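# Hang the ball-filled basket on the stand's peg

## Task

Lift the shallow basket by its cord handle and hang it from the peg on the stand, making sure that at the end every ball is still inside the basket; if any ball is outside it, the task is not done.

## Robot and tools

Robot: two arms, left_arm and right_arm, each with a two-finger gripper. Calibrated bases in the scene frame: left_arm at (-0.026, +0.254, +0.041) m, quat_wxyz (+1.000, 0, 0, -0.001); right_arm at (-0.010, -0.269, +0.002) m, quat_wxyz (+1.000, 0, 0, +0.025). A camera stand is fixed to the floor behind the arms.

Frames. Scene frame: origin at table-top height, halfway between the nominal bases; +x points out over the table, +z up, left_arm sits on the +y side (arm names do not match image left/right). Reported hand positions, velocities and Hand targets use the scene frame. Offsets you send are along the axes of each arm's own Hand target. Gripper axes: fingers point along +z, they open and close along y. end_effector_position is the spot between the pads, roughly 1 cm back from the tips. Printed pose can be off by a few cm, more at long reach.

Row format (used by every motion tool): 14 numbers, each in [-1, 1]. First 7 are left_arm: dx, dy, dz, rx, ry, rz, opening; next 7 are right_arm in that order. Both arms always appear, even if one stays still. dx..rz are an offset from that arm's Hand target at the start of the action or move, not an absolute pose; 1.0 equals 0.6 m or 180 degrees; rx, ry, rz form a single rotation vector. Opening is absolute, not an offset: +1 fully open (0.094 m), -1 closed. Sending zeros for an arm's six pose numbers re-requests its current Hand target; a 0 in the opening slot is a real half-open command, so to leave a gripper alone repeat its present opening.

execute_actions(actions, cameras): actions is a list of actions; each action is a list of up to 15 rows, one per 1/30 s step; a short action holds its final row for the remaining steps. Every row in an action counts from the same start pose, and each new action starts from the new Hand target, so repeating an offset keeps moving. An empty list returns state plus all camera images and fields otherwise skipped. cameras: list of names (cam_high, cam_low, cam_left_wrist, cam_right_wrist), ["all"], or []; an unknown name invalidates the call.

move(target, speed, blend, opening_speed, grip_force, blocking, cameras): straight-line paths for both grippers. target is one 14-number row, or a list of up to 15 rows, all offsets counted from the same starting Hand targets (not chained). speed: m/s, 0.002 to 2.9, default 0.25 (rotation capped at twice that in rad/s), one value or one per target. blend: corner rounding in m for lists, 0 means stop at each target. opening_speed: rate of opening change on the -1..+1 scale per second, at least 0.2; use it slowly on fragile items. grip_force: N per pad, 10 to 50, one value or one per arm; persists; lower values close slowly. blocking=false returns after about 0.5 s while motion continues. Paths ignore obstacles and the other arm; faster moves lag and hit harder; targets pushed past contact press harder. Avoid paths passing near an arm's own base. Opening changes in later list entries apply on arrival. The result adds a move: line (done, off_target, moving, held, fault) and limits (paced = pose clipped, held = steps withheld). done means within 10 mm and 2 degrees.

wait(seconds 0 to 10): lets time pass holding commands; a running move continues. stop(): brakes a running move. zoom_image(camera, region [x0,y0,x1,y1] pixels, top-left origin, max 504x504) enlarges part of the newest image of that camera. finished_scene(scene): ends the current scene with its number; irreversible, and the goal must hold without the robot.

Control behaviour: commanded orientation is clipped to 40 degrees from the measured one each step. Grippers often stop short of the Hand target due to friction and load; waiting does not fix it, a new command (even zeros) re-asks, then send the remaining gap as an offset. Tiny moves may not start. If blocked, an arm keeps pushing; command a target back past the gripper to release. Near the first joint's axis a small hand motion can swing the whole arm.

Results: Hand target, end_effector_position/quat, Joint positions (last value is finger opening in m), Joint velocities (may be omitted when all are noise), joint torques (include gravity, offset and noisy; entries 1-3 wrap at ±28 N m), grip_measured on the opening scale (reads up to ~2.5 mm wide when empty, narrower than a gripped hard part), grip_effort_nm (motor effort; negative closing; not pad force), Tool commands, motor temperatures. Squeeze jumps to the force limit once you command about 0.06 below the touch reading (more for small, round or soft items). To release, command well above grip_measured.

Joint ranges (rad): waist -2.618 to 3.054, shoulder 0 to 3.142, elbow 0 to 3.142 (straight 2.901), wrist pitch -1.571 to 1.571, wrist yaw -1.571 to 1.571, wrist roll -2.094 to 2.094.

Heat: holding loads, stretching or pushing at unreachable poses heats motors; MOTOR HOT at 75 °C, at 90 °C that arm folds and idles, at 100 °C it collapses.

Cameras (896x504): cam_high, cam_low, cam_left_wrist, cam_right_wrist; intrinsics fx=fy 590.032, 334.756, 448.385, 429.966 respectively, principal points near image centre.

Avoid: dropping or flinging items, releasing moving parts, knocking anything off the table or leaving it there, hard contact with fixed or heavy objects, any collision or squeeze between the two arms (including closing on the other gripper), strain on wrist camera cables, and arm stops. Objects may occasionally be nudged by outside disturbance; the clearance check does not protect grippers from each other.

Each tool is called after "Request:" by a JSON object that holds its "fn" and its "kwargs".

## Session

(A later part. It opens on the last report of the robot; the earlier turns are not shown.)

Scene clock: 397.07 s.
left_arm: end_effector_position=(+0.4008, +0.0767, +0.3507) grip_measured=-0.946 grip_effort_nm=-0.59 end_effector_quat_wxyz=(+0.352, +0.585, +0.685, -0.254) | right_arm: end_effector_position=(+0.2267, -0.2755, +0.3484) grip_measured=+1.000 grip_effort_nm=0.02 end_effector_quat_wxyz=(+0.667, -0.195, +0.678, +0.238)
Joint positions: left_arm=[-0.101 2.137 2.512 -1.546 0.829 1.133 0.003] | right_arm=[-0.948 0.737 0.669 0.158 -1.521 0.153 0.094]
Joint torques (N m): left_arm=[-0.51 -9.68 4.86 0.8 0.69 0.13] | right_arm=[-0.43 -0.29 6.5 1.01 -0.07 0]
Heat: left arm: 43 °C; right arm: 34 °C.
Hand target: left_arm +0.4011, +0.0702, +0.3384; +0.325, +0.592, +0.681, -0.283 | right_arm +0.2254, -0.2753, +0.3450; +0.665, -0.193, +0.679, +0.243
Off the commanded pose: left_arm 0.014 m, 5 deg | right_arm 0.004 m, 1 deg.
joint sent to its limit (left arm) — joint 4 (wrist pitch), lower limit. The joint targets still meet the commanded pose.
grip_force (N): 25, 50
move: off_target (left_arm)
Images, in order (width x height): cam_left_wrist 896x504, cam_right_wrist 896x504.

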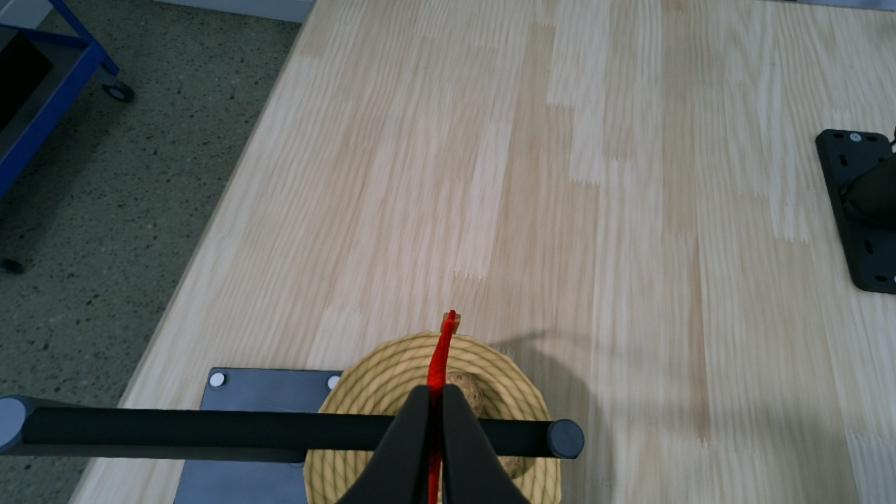

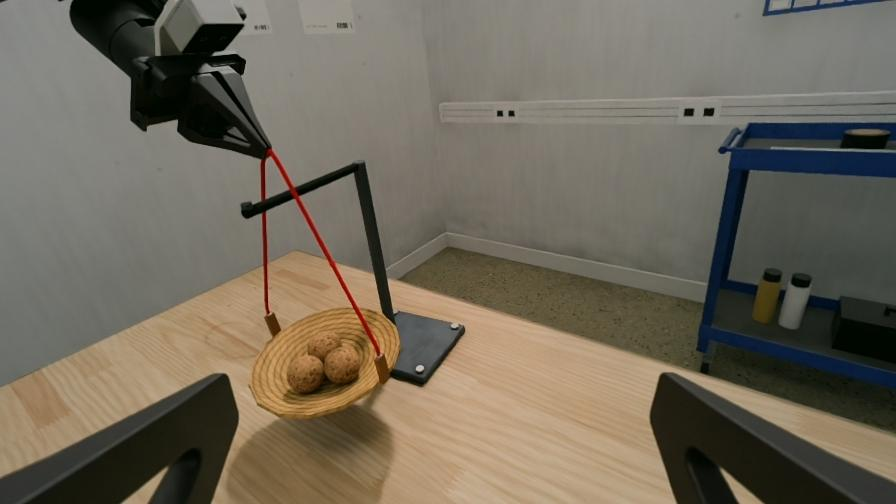

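Request:
{"fn": "move", "kwargs": {"target": [0.0168,0,0.0136,0,0,0,-1,0,0,0,0,0,0,1], "speed": 0.03, "cameras": ["cam_left_wrist","cam_right_wrist"]}}

Request:
{"fn": "zoom_image", "kwargs": {"camera": "cam_right_wrist", "region": [210, 130, 380, 250]}}

Request:
{"fn": "zoom_image", "kwargs": {"camera": "cam_left_wrist", "region": [300, 260, 600, 500]}}

Scene clock: 406.20 s.
left_arm: end_effector_position=(+0.4016, +0.0772, +0.3362) grip_measured=-0.946 grip_effort_nm=-0.59 end_effector_quat_wxyz=(+0.339, +0.590, +0.686, -0.259) | right_arm: end_effector_position=(+0.2267, -0.2755, +0.3484) grip_measured=+1.000 grip_effort_nm=0.02 end_effector_quat_wxyz=(+0.667, -0.195, +0.678, +0.238)
Joint positions: left_arm=[-0.101 2.148 2.478 -1.546 0.824 1.162 0.003] | right_arm=[-0.948 0.737 0.669 0.158 -1.521 0.153 0.094]
Joint torques (N m): left_arm=[-0.57 -9.98 5.22 0.72 0.71 0.12] | right_arm=[-0.42 -0.28 6.48 1.03 -0.06 0.01]
Heat: left arm: 42 °C; right arm: 34 °C.
Hand target: left_arm +0.4012, +0.0702, +0.3254; +0.325, +0.592, +0.681, -0.283 | right_arm +0.2254, -0.2753, +0.3450; +0.665, -0.193, +0.679, +0.243
Off the commanded pose: left_arm 0.013 m, 3 deg | right_arm 0.004 m, 1 deg.
joint sent to its limit (left arm) — joint 4 (wrist pitch), lower limit. The joint targets still meet the commanded pose.
grip_force (N): 25, 50
move: off_target (left_arm)
Images, in order (width x height): cam_left_wrist 896x504, cam_right_wrist 896x504.

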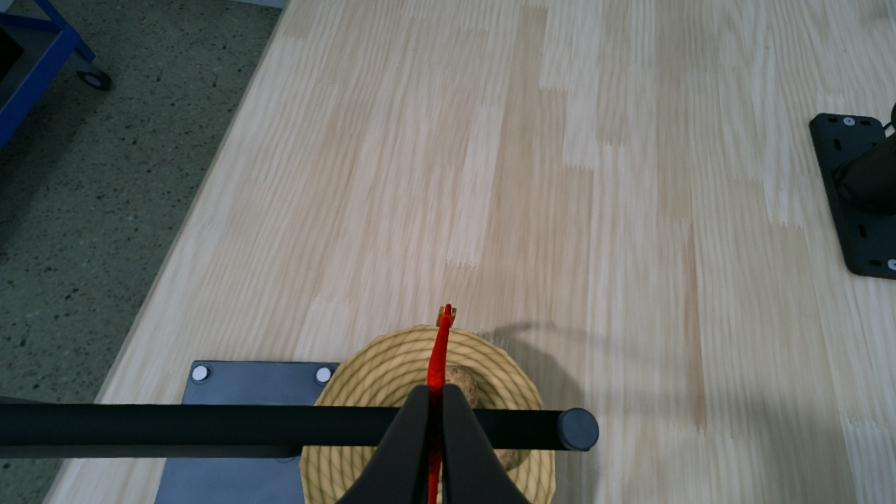

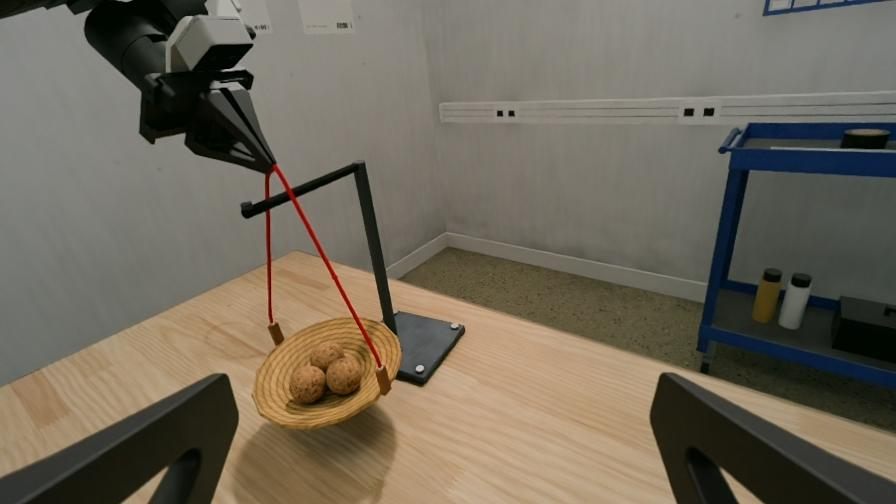

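Scaled by 2.965 from the camera's 896x504 image, which has a finer 1280x720 frame.

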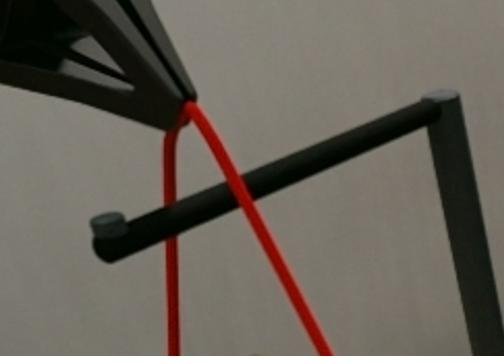

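Scaled by 1.680 from the camera's 896x504 image, which has a finer 1280x720 frame.

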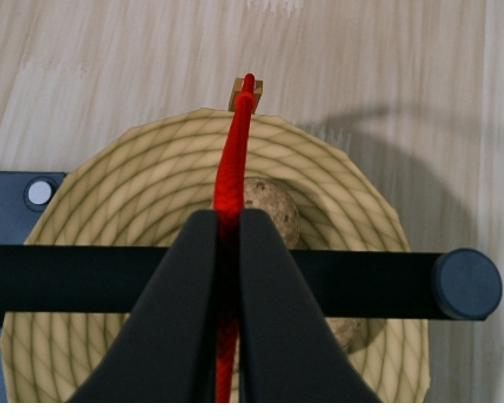

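Request:
{"fn": "move", "kwargs": {"target": [0.0168,0,0.0136,0,0,0,-1,0,0,0,0,0,0,1], "speed": 0.03, "cameras": ["cam_left_wrist","cam_right_wrist"]}}

Request:
{"fn": "zoom_image", "kwargs": {"camera": "cam_right_wrist", "region": [210, 130, 380, 250]}}

Request:
{"fn": "zoom_image", "kwargs": {"camera": "cam_left_wrist", "region": [300, 260, 600, 500]}}

Scene clock: 417.20 s.
left_arm: end_effector_position=(+0.3997, +0.0770, +0.3127) grip_measured=-0.946 grip_effort_nm=-0.59 end_effector_quat_wxyz=(+0.314, +0.585, +0.694, -0.277) | right_arm: end_effector_position=(+0.2267, -0.2755, +0.3484) grip_measured=+1.000 grip_effort_nm=0.02 end_effector_quat_wxyz=(+0.667, -0.195, +0.678, +0.238)
Joint positions: left_arm=[-0.101 2.148 2.388 -1.528 0.828 1.173 0.003] | right_arm=[-0.948 0.737 0.669 0.158 -1.521 0.153 0.094]
Joint torques (N m): left_arm=[-0.59 -12.71 4.52 1.09 0.68 0.12] | right_arm=[-0.43 -0.27 6.49 1.03 -0.07 0]
Heat: left arm: 42 °C; right arm: 34 °C.
Hand target: left_arm +0.4012, +0.0702, +0.3124; +0.325, +0.592, +0.681, -0.283 | right_arm +0.2254, -0.2753, +0.3450; +0.665, -0.193, +0.679, +0.243
Off the commanded pose: left_arm 0.007 m, 2 deg | right_arm 0.004 m, 1 deg.
grip_force (N): 25, 50
move: done
Images, in order (width x height): cam_left_wrist 896x504, cam_right_wrist 896x504.

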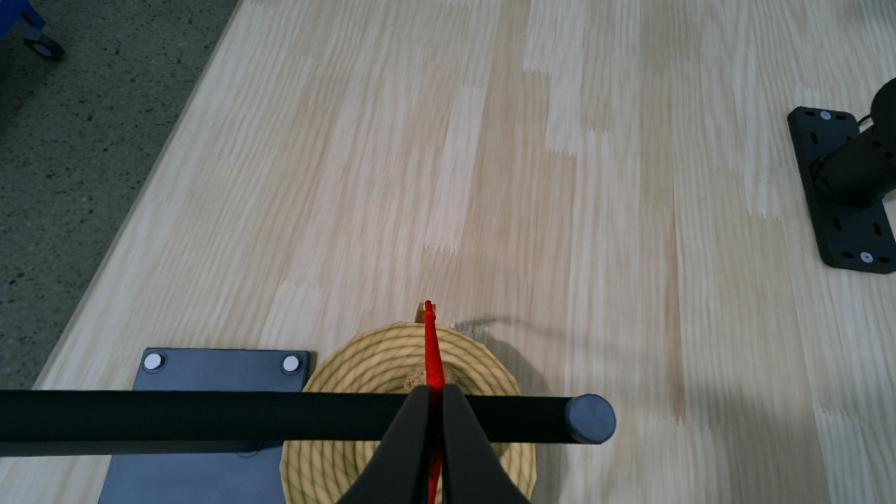

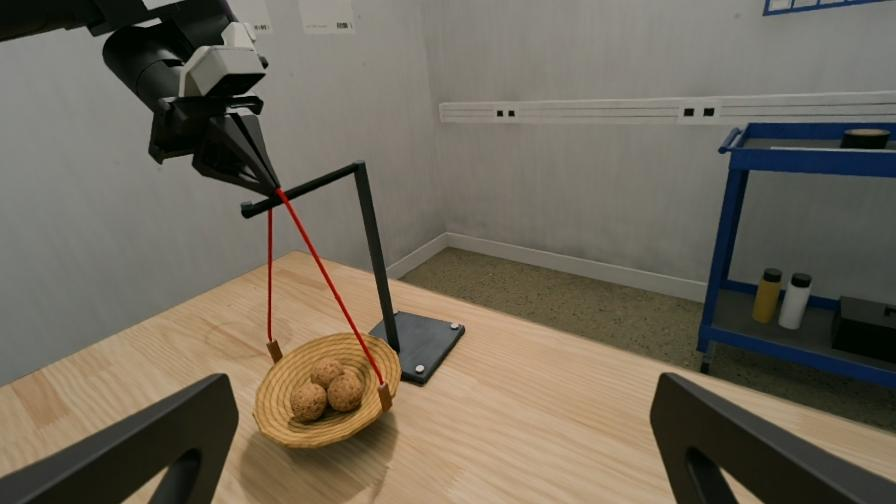

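Scaled by 2.965 from the camera's 896x504 image, which has a finer 1280x720 frame.

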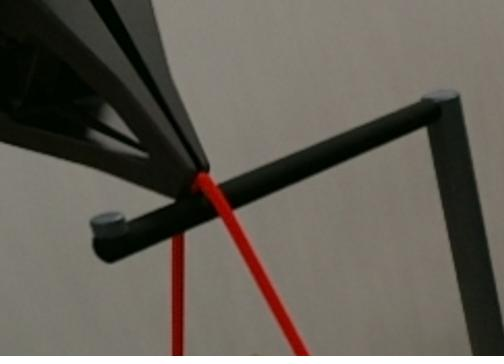

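Scaled by 1.680 from the camera's 896x504 image, which has a finer 1280x720 frame.

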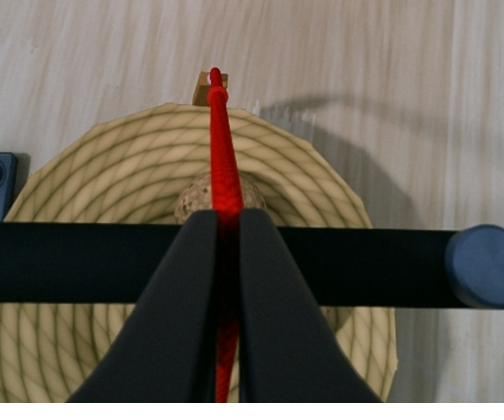

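Request:
{"fn": "move", "kwargs": {"target": [0.0078,0,0.0063,0,0,0,-1,0,0,0,0,0,0,1], "speed": 0.03, "cameras": ["cam_left_wrist","cam_right_wrist"]}}

Request:
{"fn": "zoom_image", "kwargs": {"camera": "cam_right_wrist", "region": [210, 130, 380, 250]}}

Scene clock: 424.00 s.
left_arm: end_effector_position=(+0.3999, +0.0769, +0.3114) grip_measured=-0.946 grip_effort_nm=-0.59 end_effector_quat_wxyz=(+0.321, +0.583, +0.691, -0.283) | right_arm: end_effector_position=(+0.2267, -0.2755, +0.3484) grip_measured=+1.000 grip_effort_nm=0.02 end_effector_quat_wxyz=(+0.667, -0.195, +0.678, +0.238)
Joint positions: left_arm=[-0.096 2.132 2.344 -1.496 0.848 1.175 0.003] | right_arm=[-0.948 0.737 0.669 0.158 -1.521 0.153 0.094]
Joint torques (N m): left_arm=[-1.01 -12.72 3.74 1.14 0.49 0.12] | right_arm=[-0.43 -0.27 6.46 1.02 -0.05 0]
Heat: left arm: 41 °C; right arm: 34 °C.
Hand target: left_arm +0.4012, +0.0702, +0.3063; +0.325, +0.592, +0.681, -0.283 | right_arm +0.2254, -0.2753, +0.3450; +0.665, -0.193, +0.679, +0.243
Off the commanded pose: left_arm 0.008 m, 2 deg | right_arm 0.004 m, 1 deg.
grip_force (N): 25, 50
move: done
Images, in order (width x height): cam_left_wrist 896x504, cam_right_wrist 896x504.

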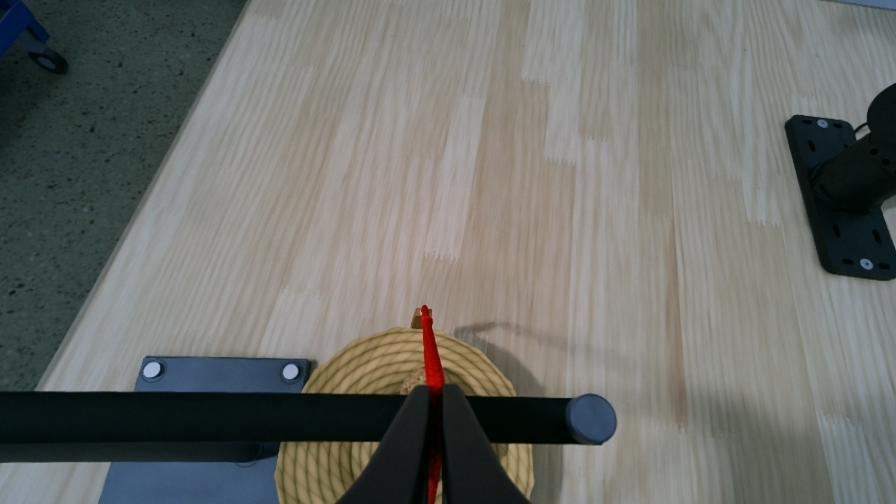

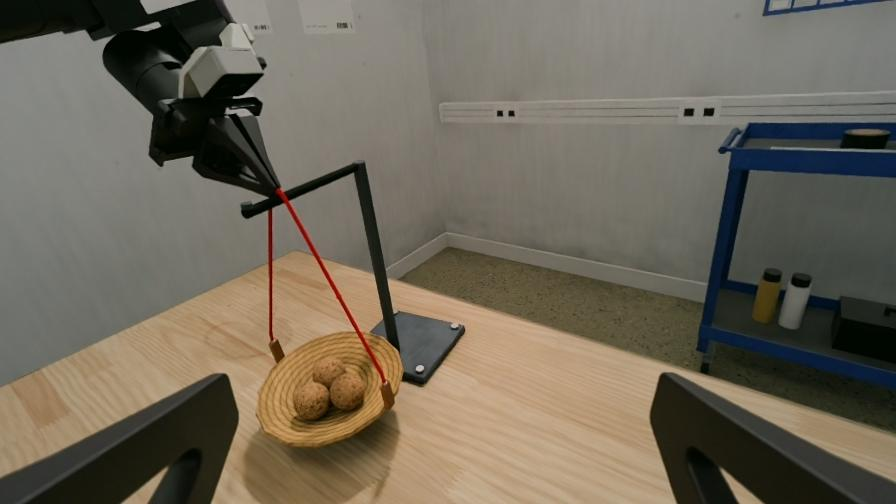

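Scaled by 2.965 from the camera's 896x504 image, which has a finer 1280x720 frame.

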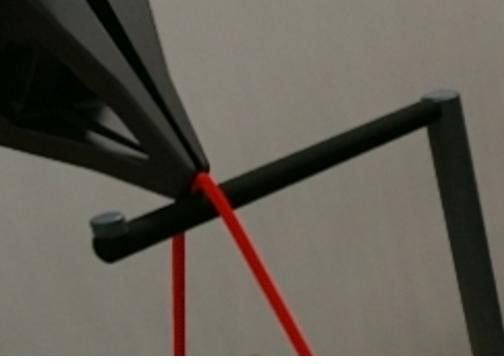

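Request:
{"fn": "move", "kwargs": {"target": [0,0,0,0,0,0,-0.55,0,0,0,0,0,0,1], "opening_speed": 0.25, "cameras": ["cam_left_wrist","cam_right_wrist"]}}

Request:
{"fn": "zoom_image", "kwargs": {"camera": "cam_right_wrist", "region": [210, 130, 380, 250]}}

Scene clock: 435.10 s.
left_arm: end_effector_position=(+0.4013, +0.0717, +0.3136) grip_measured=-0.553 grip_effort_nm=0.13 end_effector_quat_wxyz=(+0.330, +0.586, +0.682, -0.287) | right_arm: end_effector_position=(+0.2267, -0.2755, +0.3484) grip_measured=+1.000 grip_effort_nm=0.02 end_effector_quat_wxyz=(+0.667, -0.195, +0.678, +0.238)
Joint positions: left_arm=[-0.102 2.131 2.337 -1.474 0.867 1.175 0.021] | right_arm=[-0.948 0.737 0.669 0.158 -1.521 0.153 0.094]
Joint torques (N m): left_arm=[-0.54 -12.82 4.26 0.92 0.32 0.11] | right_arm=[-0.46 -0.31 6.5 1.02 -0.06 0.01]
Heat: left arm: 41 °C; right arm: 34 °C.
Hand target: left_arm +0.4011, +0.0702, +0.3064; +0.325, +0.592, +0.681, -0.283 | right_arm +0.2254, -0.2753, +0.3450; +0.665, -0.193, +0.679, +0.243
Off the commanded pose: left_arm 0.007 m, 1 deg | right_arm 0.004 m, 1 deg.
grip_force (N): 25, 50
move: done
Images, in order (width x height): cam_left_wrist 896x504, cam_right_wrist 896x504.

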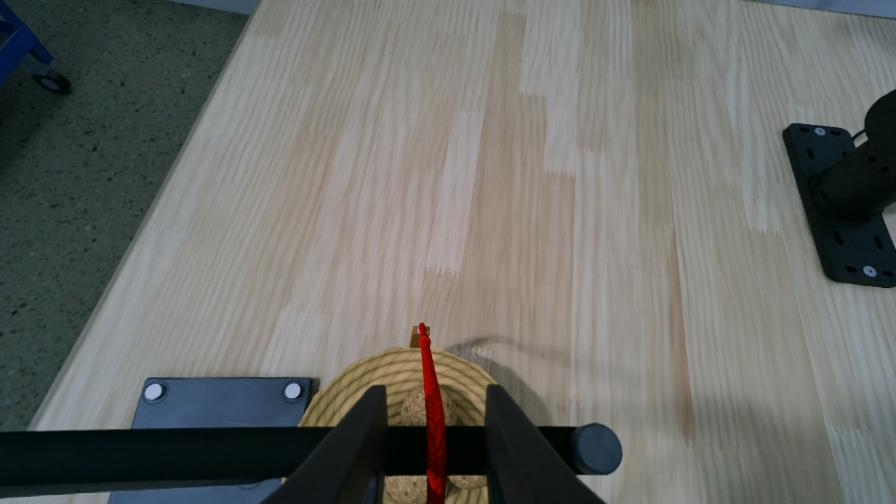

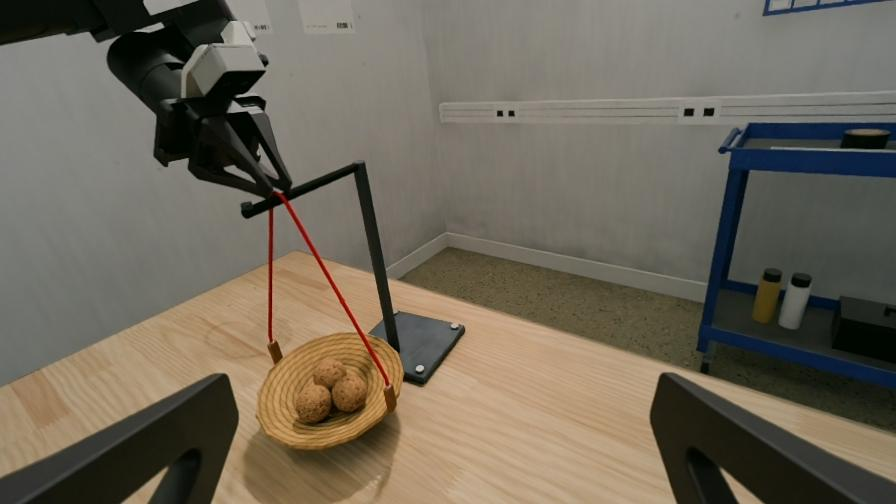

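Scaled by 2.965 from the camera's 896x504 image, which has a finer 1280x720 frame.

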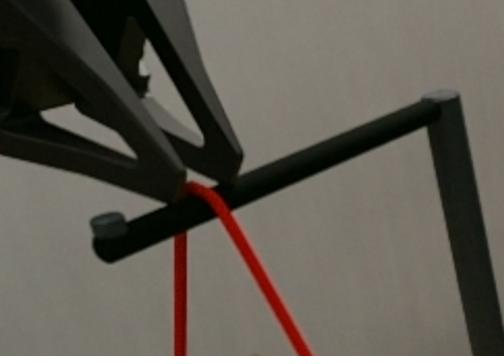

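Request:
{"fn": "move", "kwargs": {"target": [[-0.0389,0,-0.0315,0,0,0,-0.5,0,0,0,0,0,0,1],[-0.0389,0,-0.2315,0,0,0,-0.5,0,0,0,0,0,0,1]], "speed": [0.05,0.1], "blend": [0.01,0], "opening_speed": 0.3, "cameras": ["cam_low","cam_left_wrist","cam_right_wrist"]}}

Scene clock: 443.83 s.
left_arm: end_effector_position=(+0.4012, +0.1656, +0.4036) grip_measured=-0.503 grip_effort_nm=0.12 end_effector_quat_wxyz=(+0.441, +0.524, +0.696, -0.217) | right_arm: end_effector_position=(+0.2267, -0.2755, +0.3484) grip_measured=+1.000 grip_effort_nm=0.02 end_effector_quat_wxyz=(+0.667, -0.195, +0.678, +0.238)
Joint positions: left_arm=[0.138 2.016 2.468 -1.53 0.943 1.173 0.023] | right_arm=[-0.948 0.737 0.669 0.158 -1.521 0.153 0.094]
Joint torques (N m): left_arm=[0.2 -13.98 4.14 0.74 0.67 0.12] | right_arm=[-0.43 -0.31 6.52 1.02 -0.07 0]
Heat: left arm: 41 °C; right arm: 34 °C.
Hand target: left_arm +0.3882, +0.1626, +0.4118; +0.325, +0.592, +0.681, -0.283 | right_arm +0.2254, -0.2753, +0.3450; +0.665, -0.193, +0.679, +0.243
Off the commanded pose: left_arm 0.016 m, 17 deg | right_arm 0.004 m, 1 deg.
joint sent to its limit (left arm) — joint 4 (wrist pitch), lower limit. The joint targets are off in orientation, not in position.
grip_force (N): 25, 50
move: off_target (left_arm)
Images, in order (width x height): cam_low 896x504, cam_left_wrist 896x504, cam_right_wrist 896x504.

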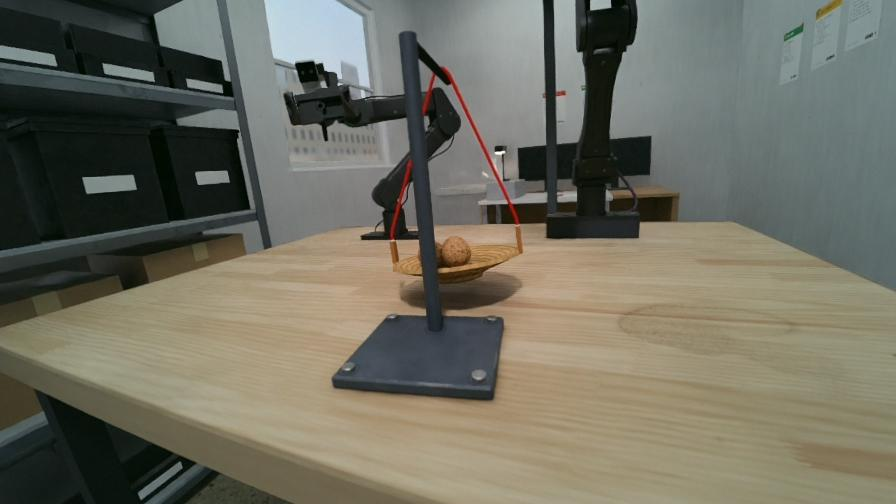

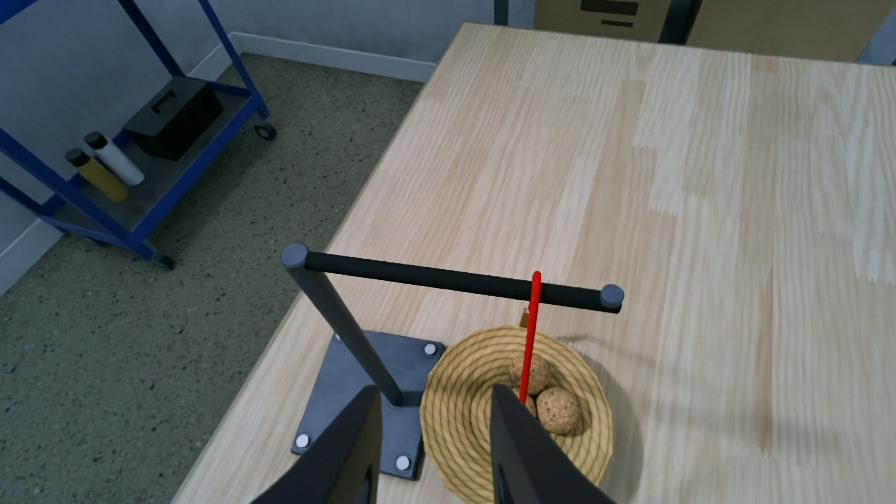

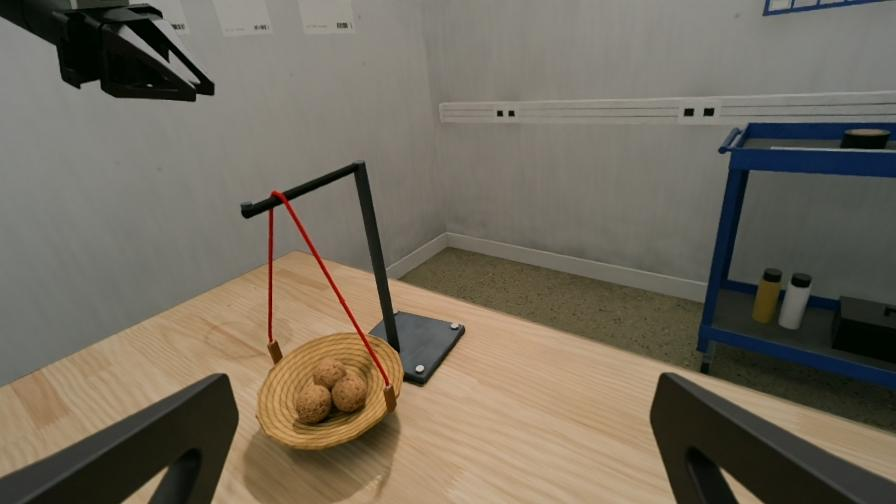

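Request:
{"fn": "finished_scene", "kwargs": {"scene": 2}}

The scene is finished: the task was done.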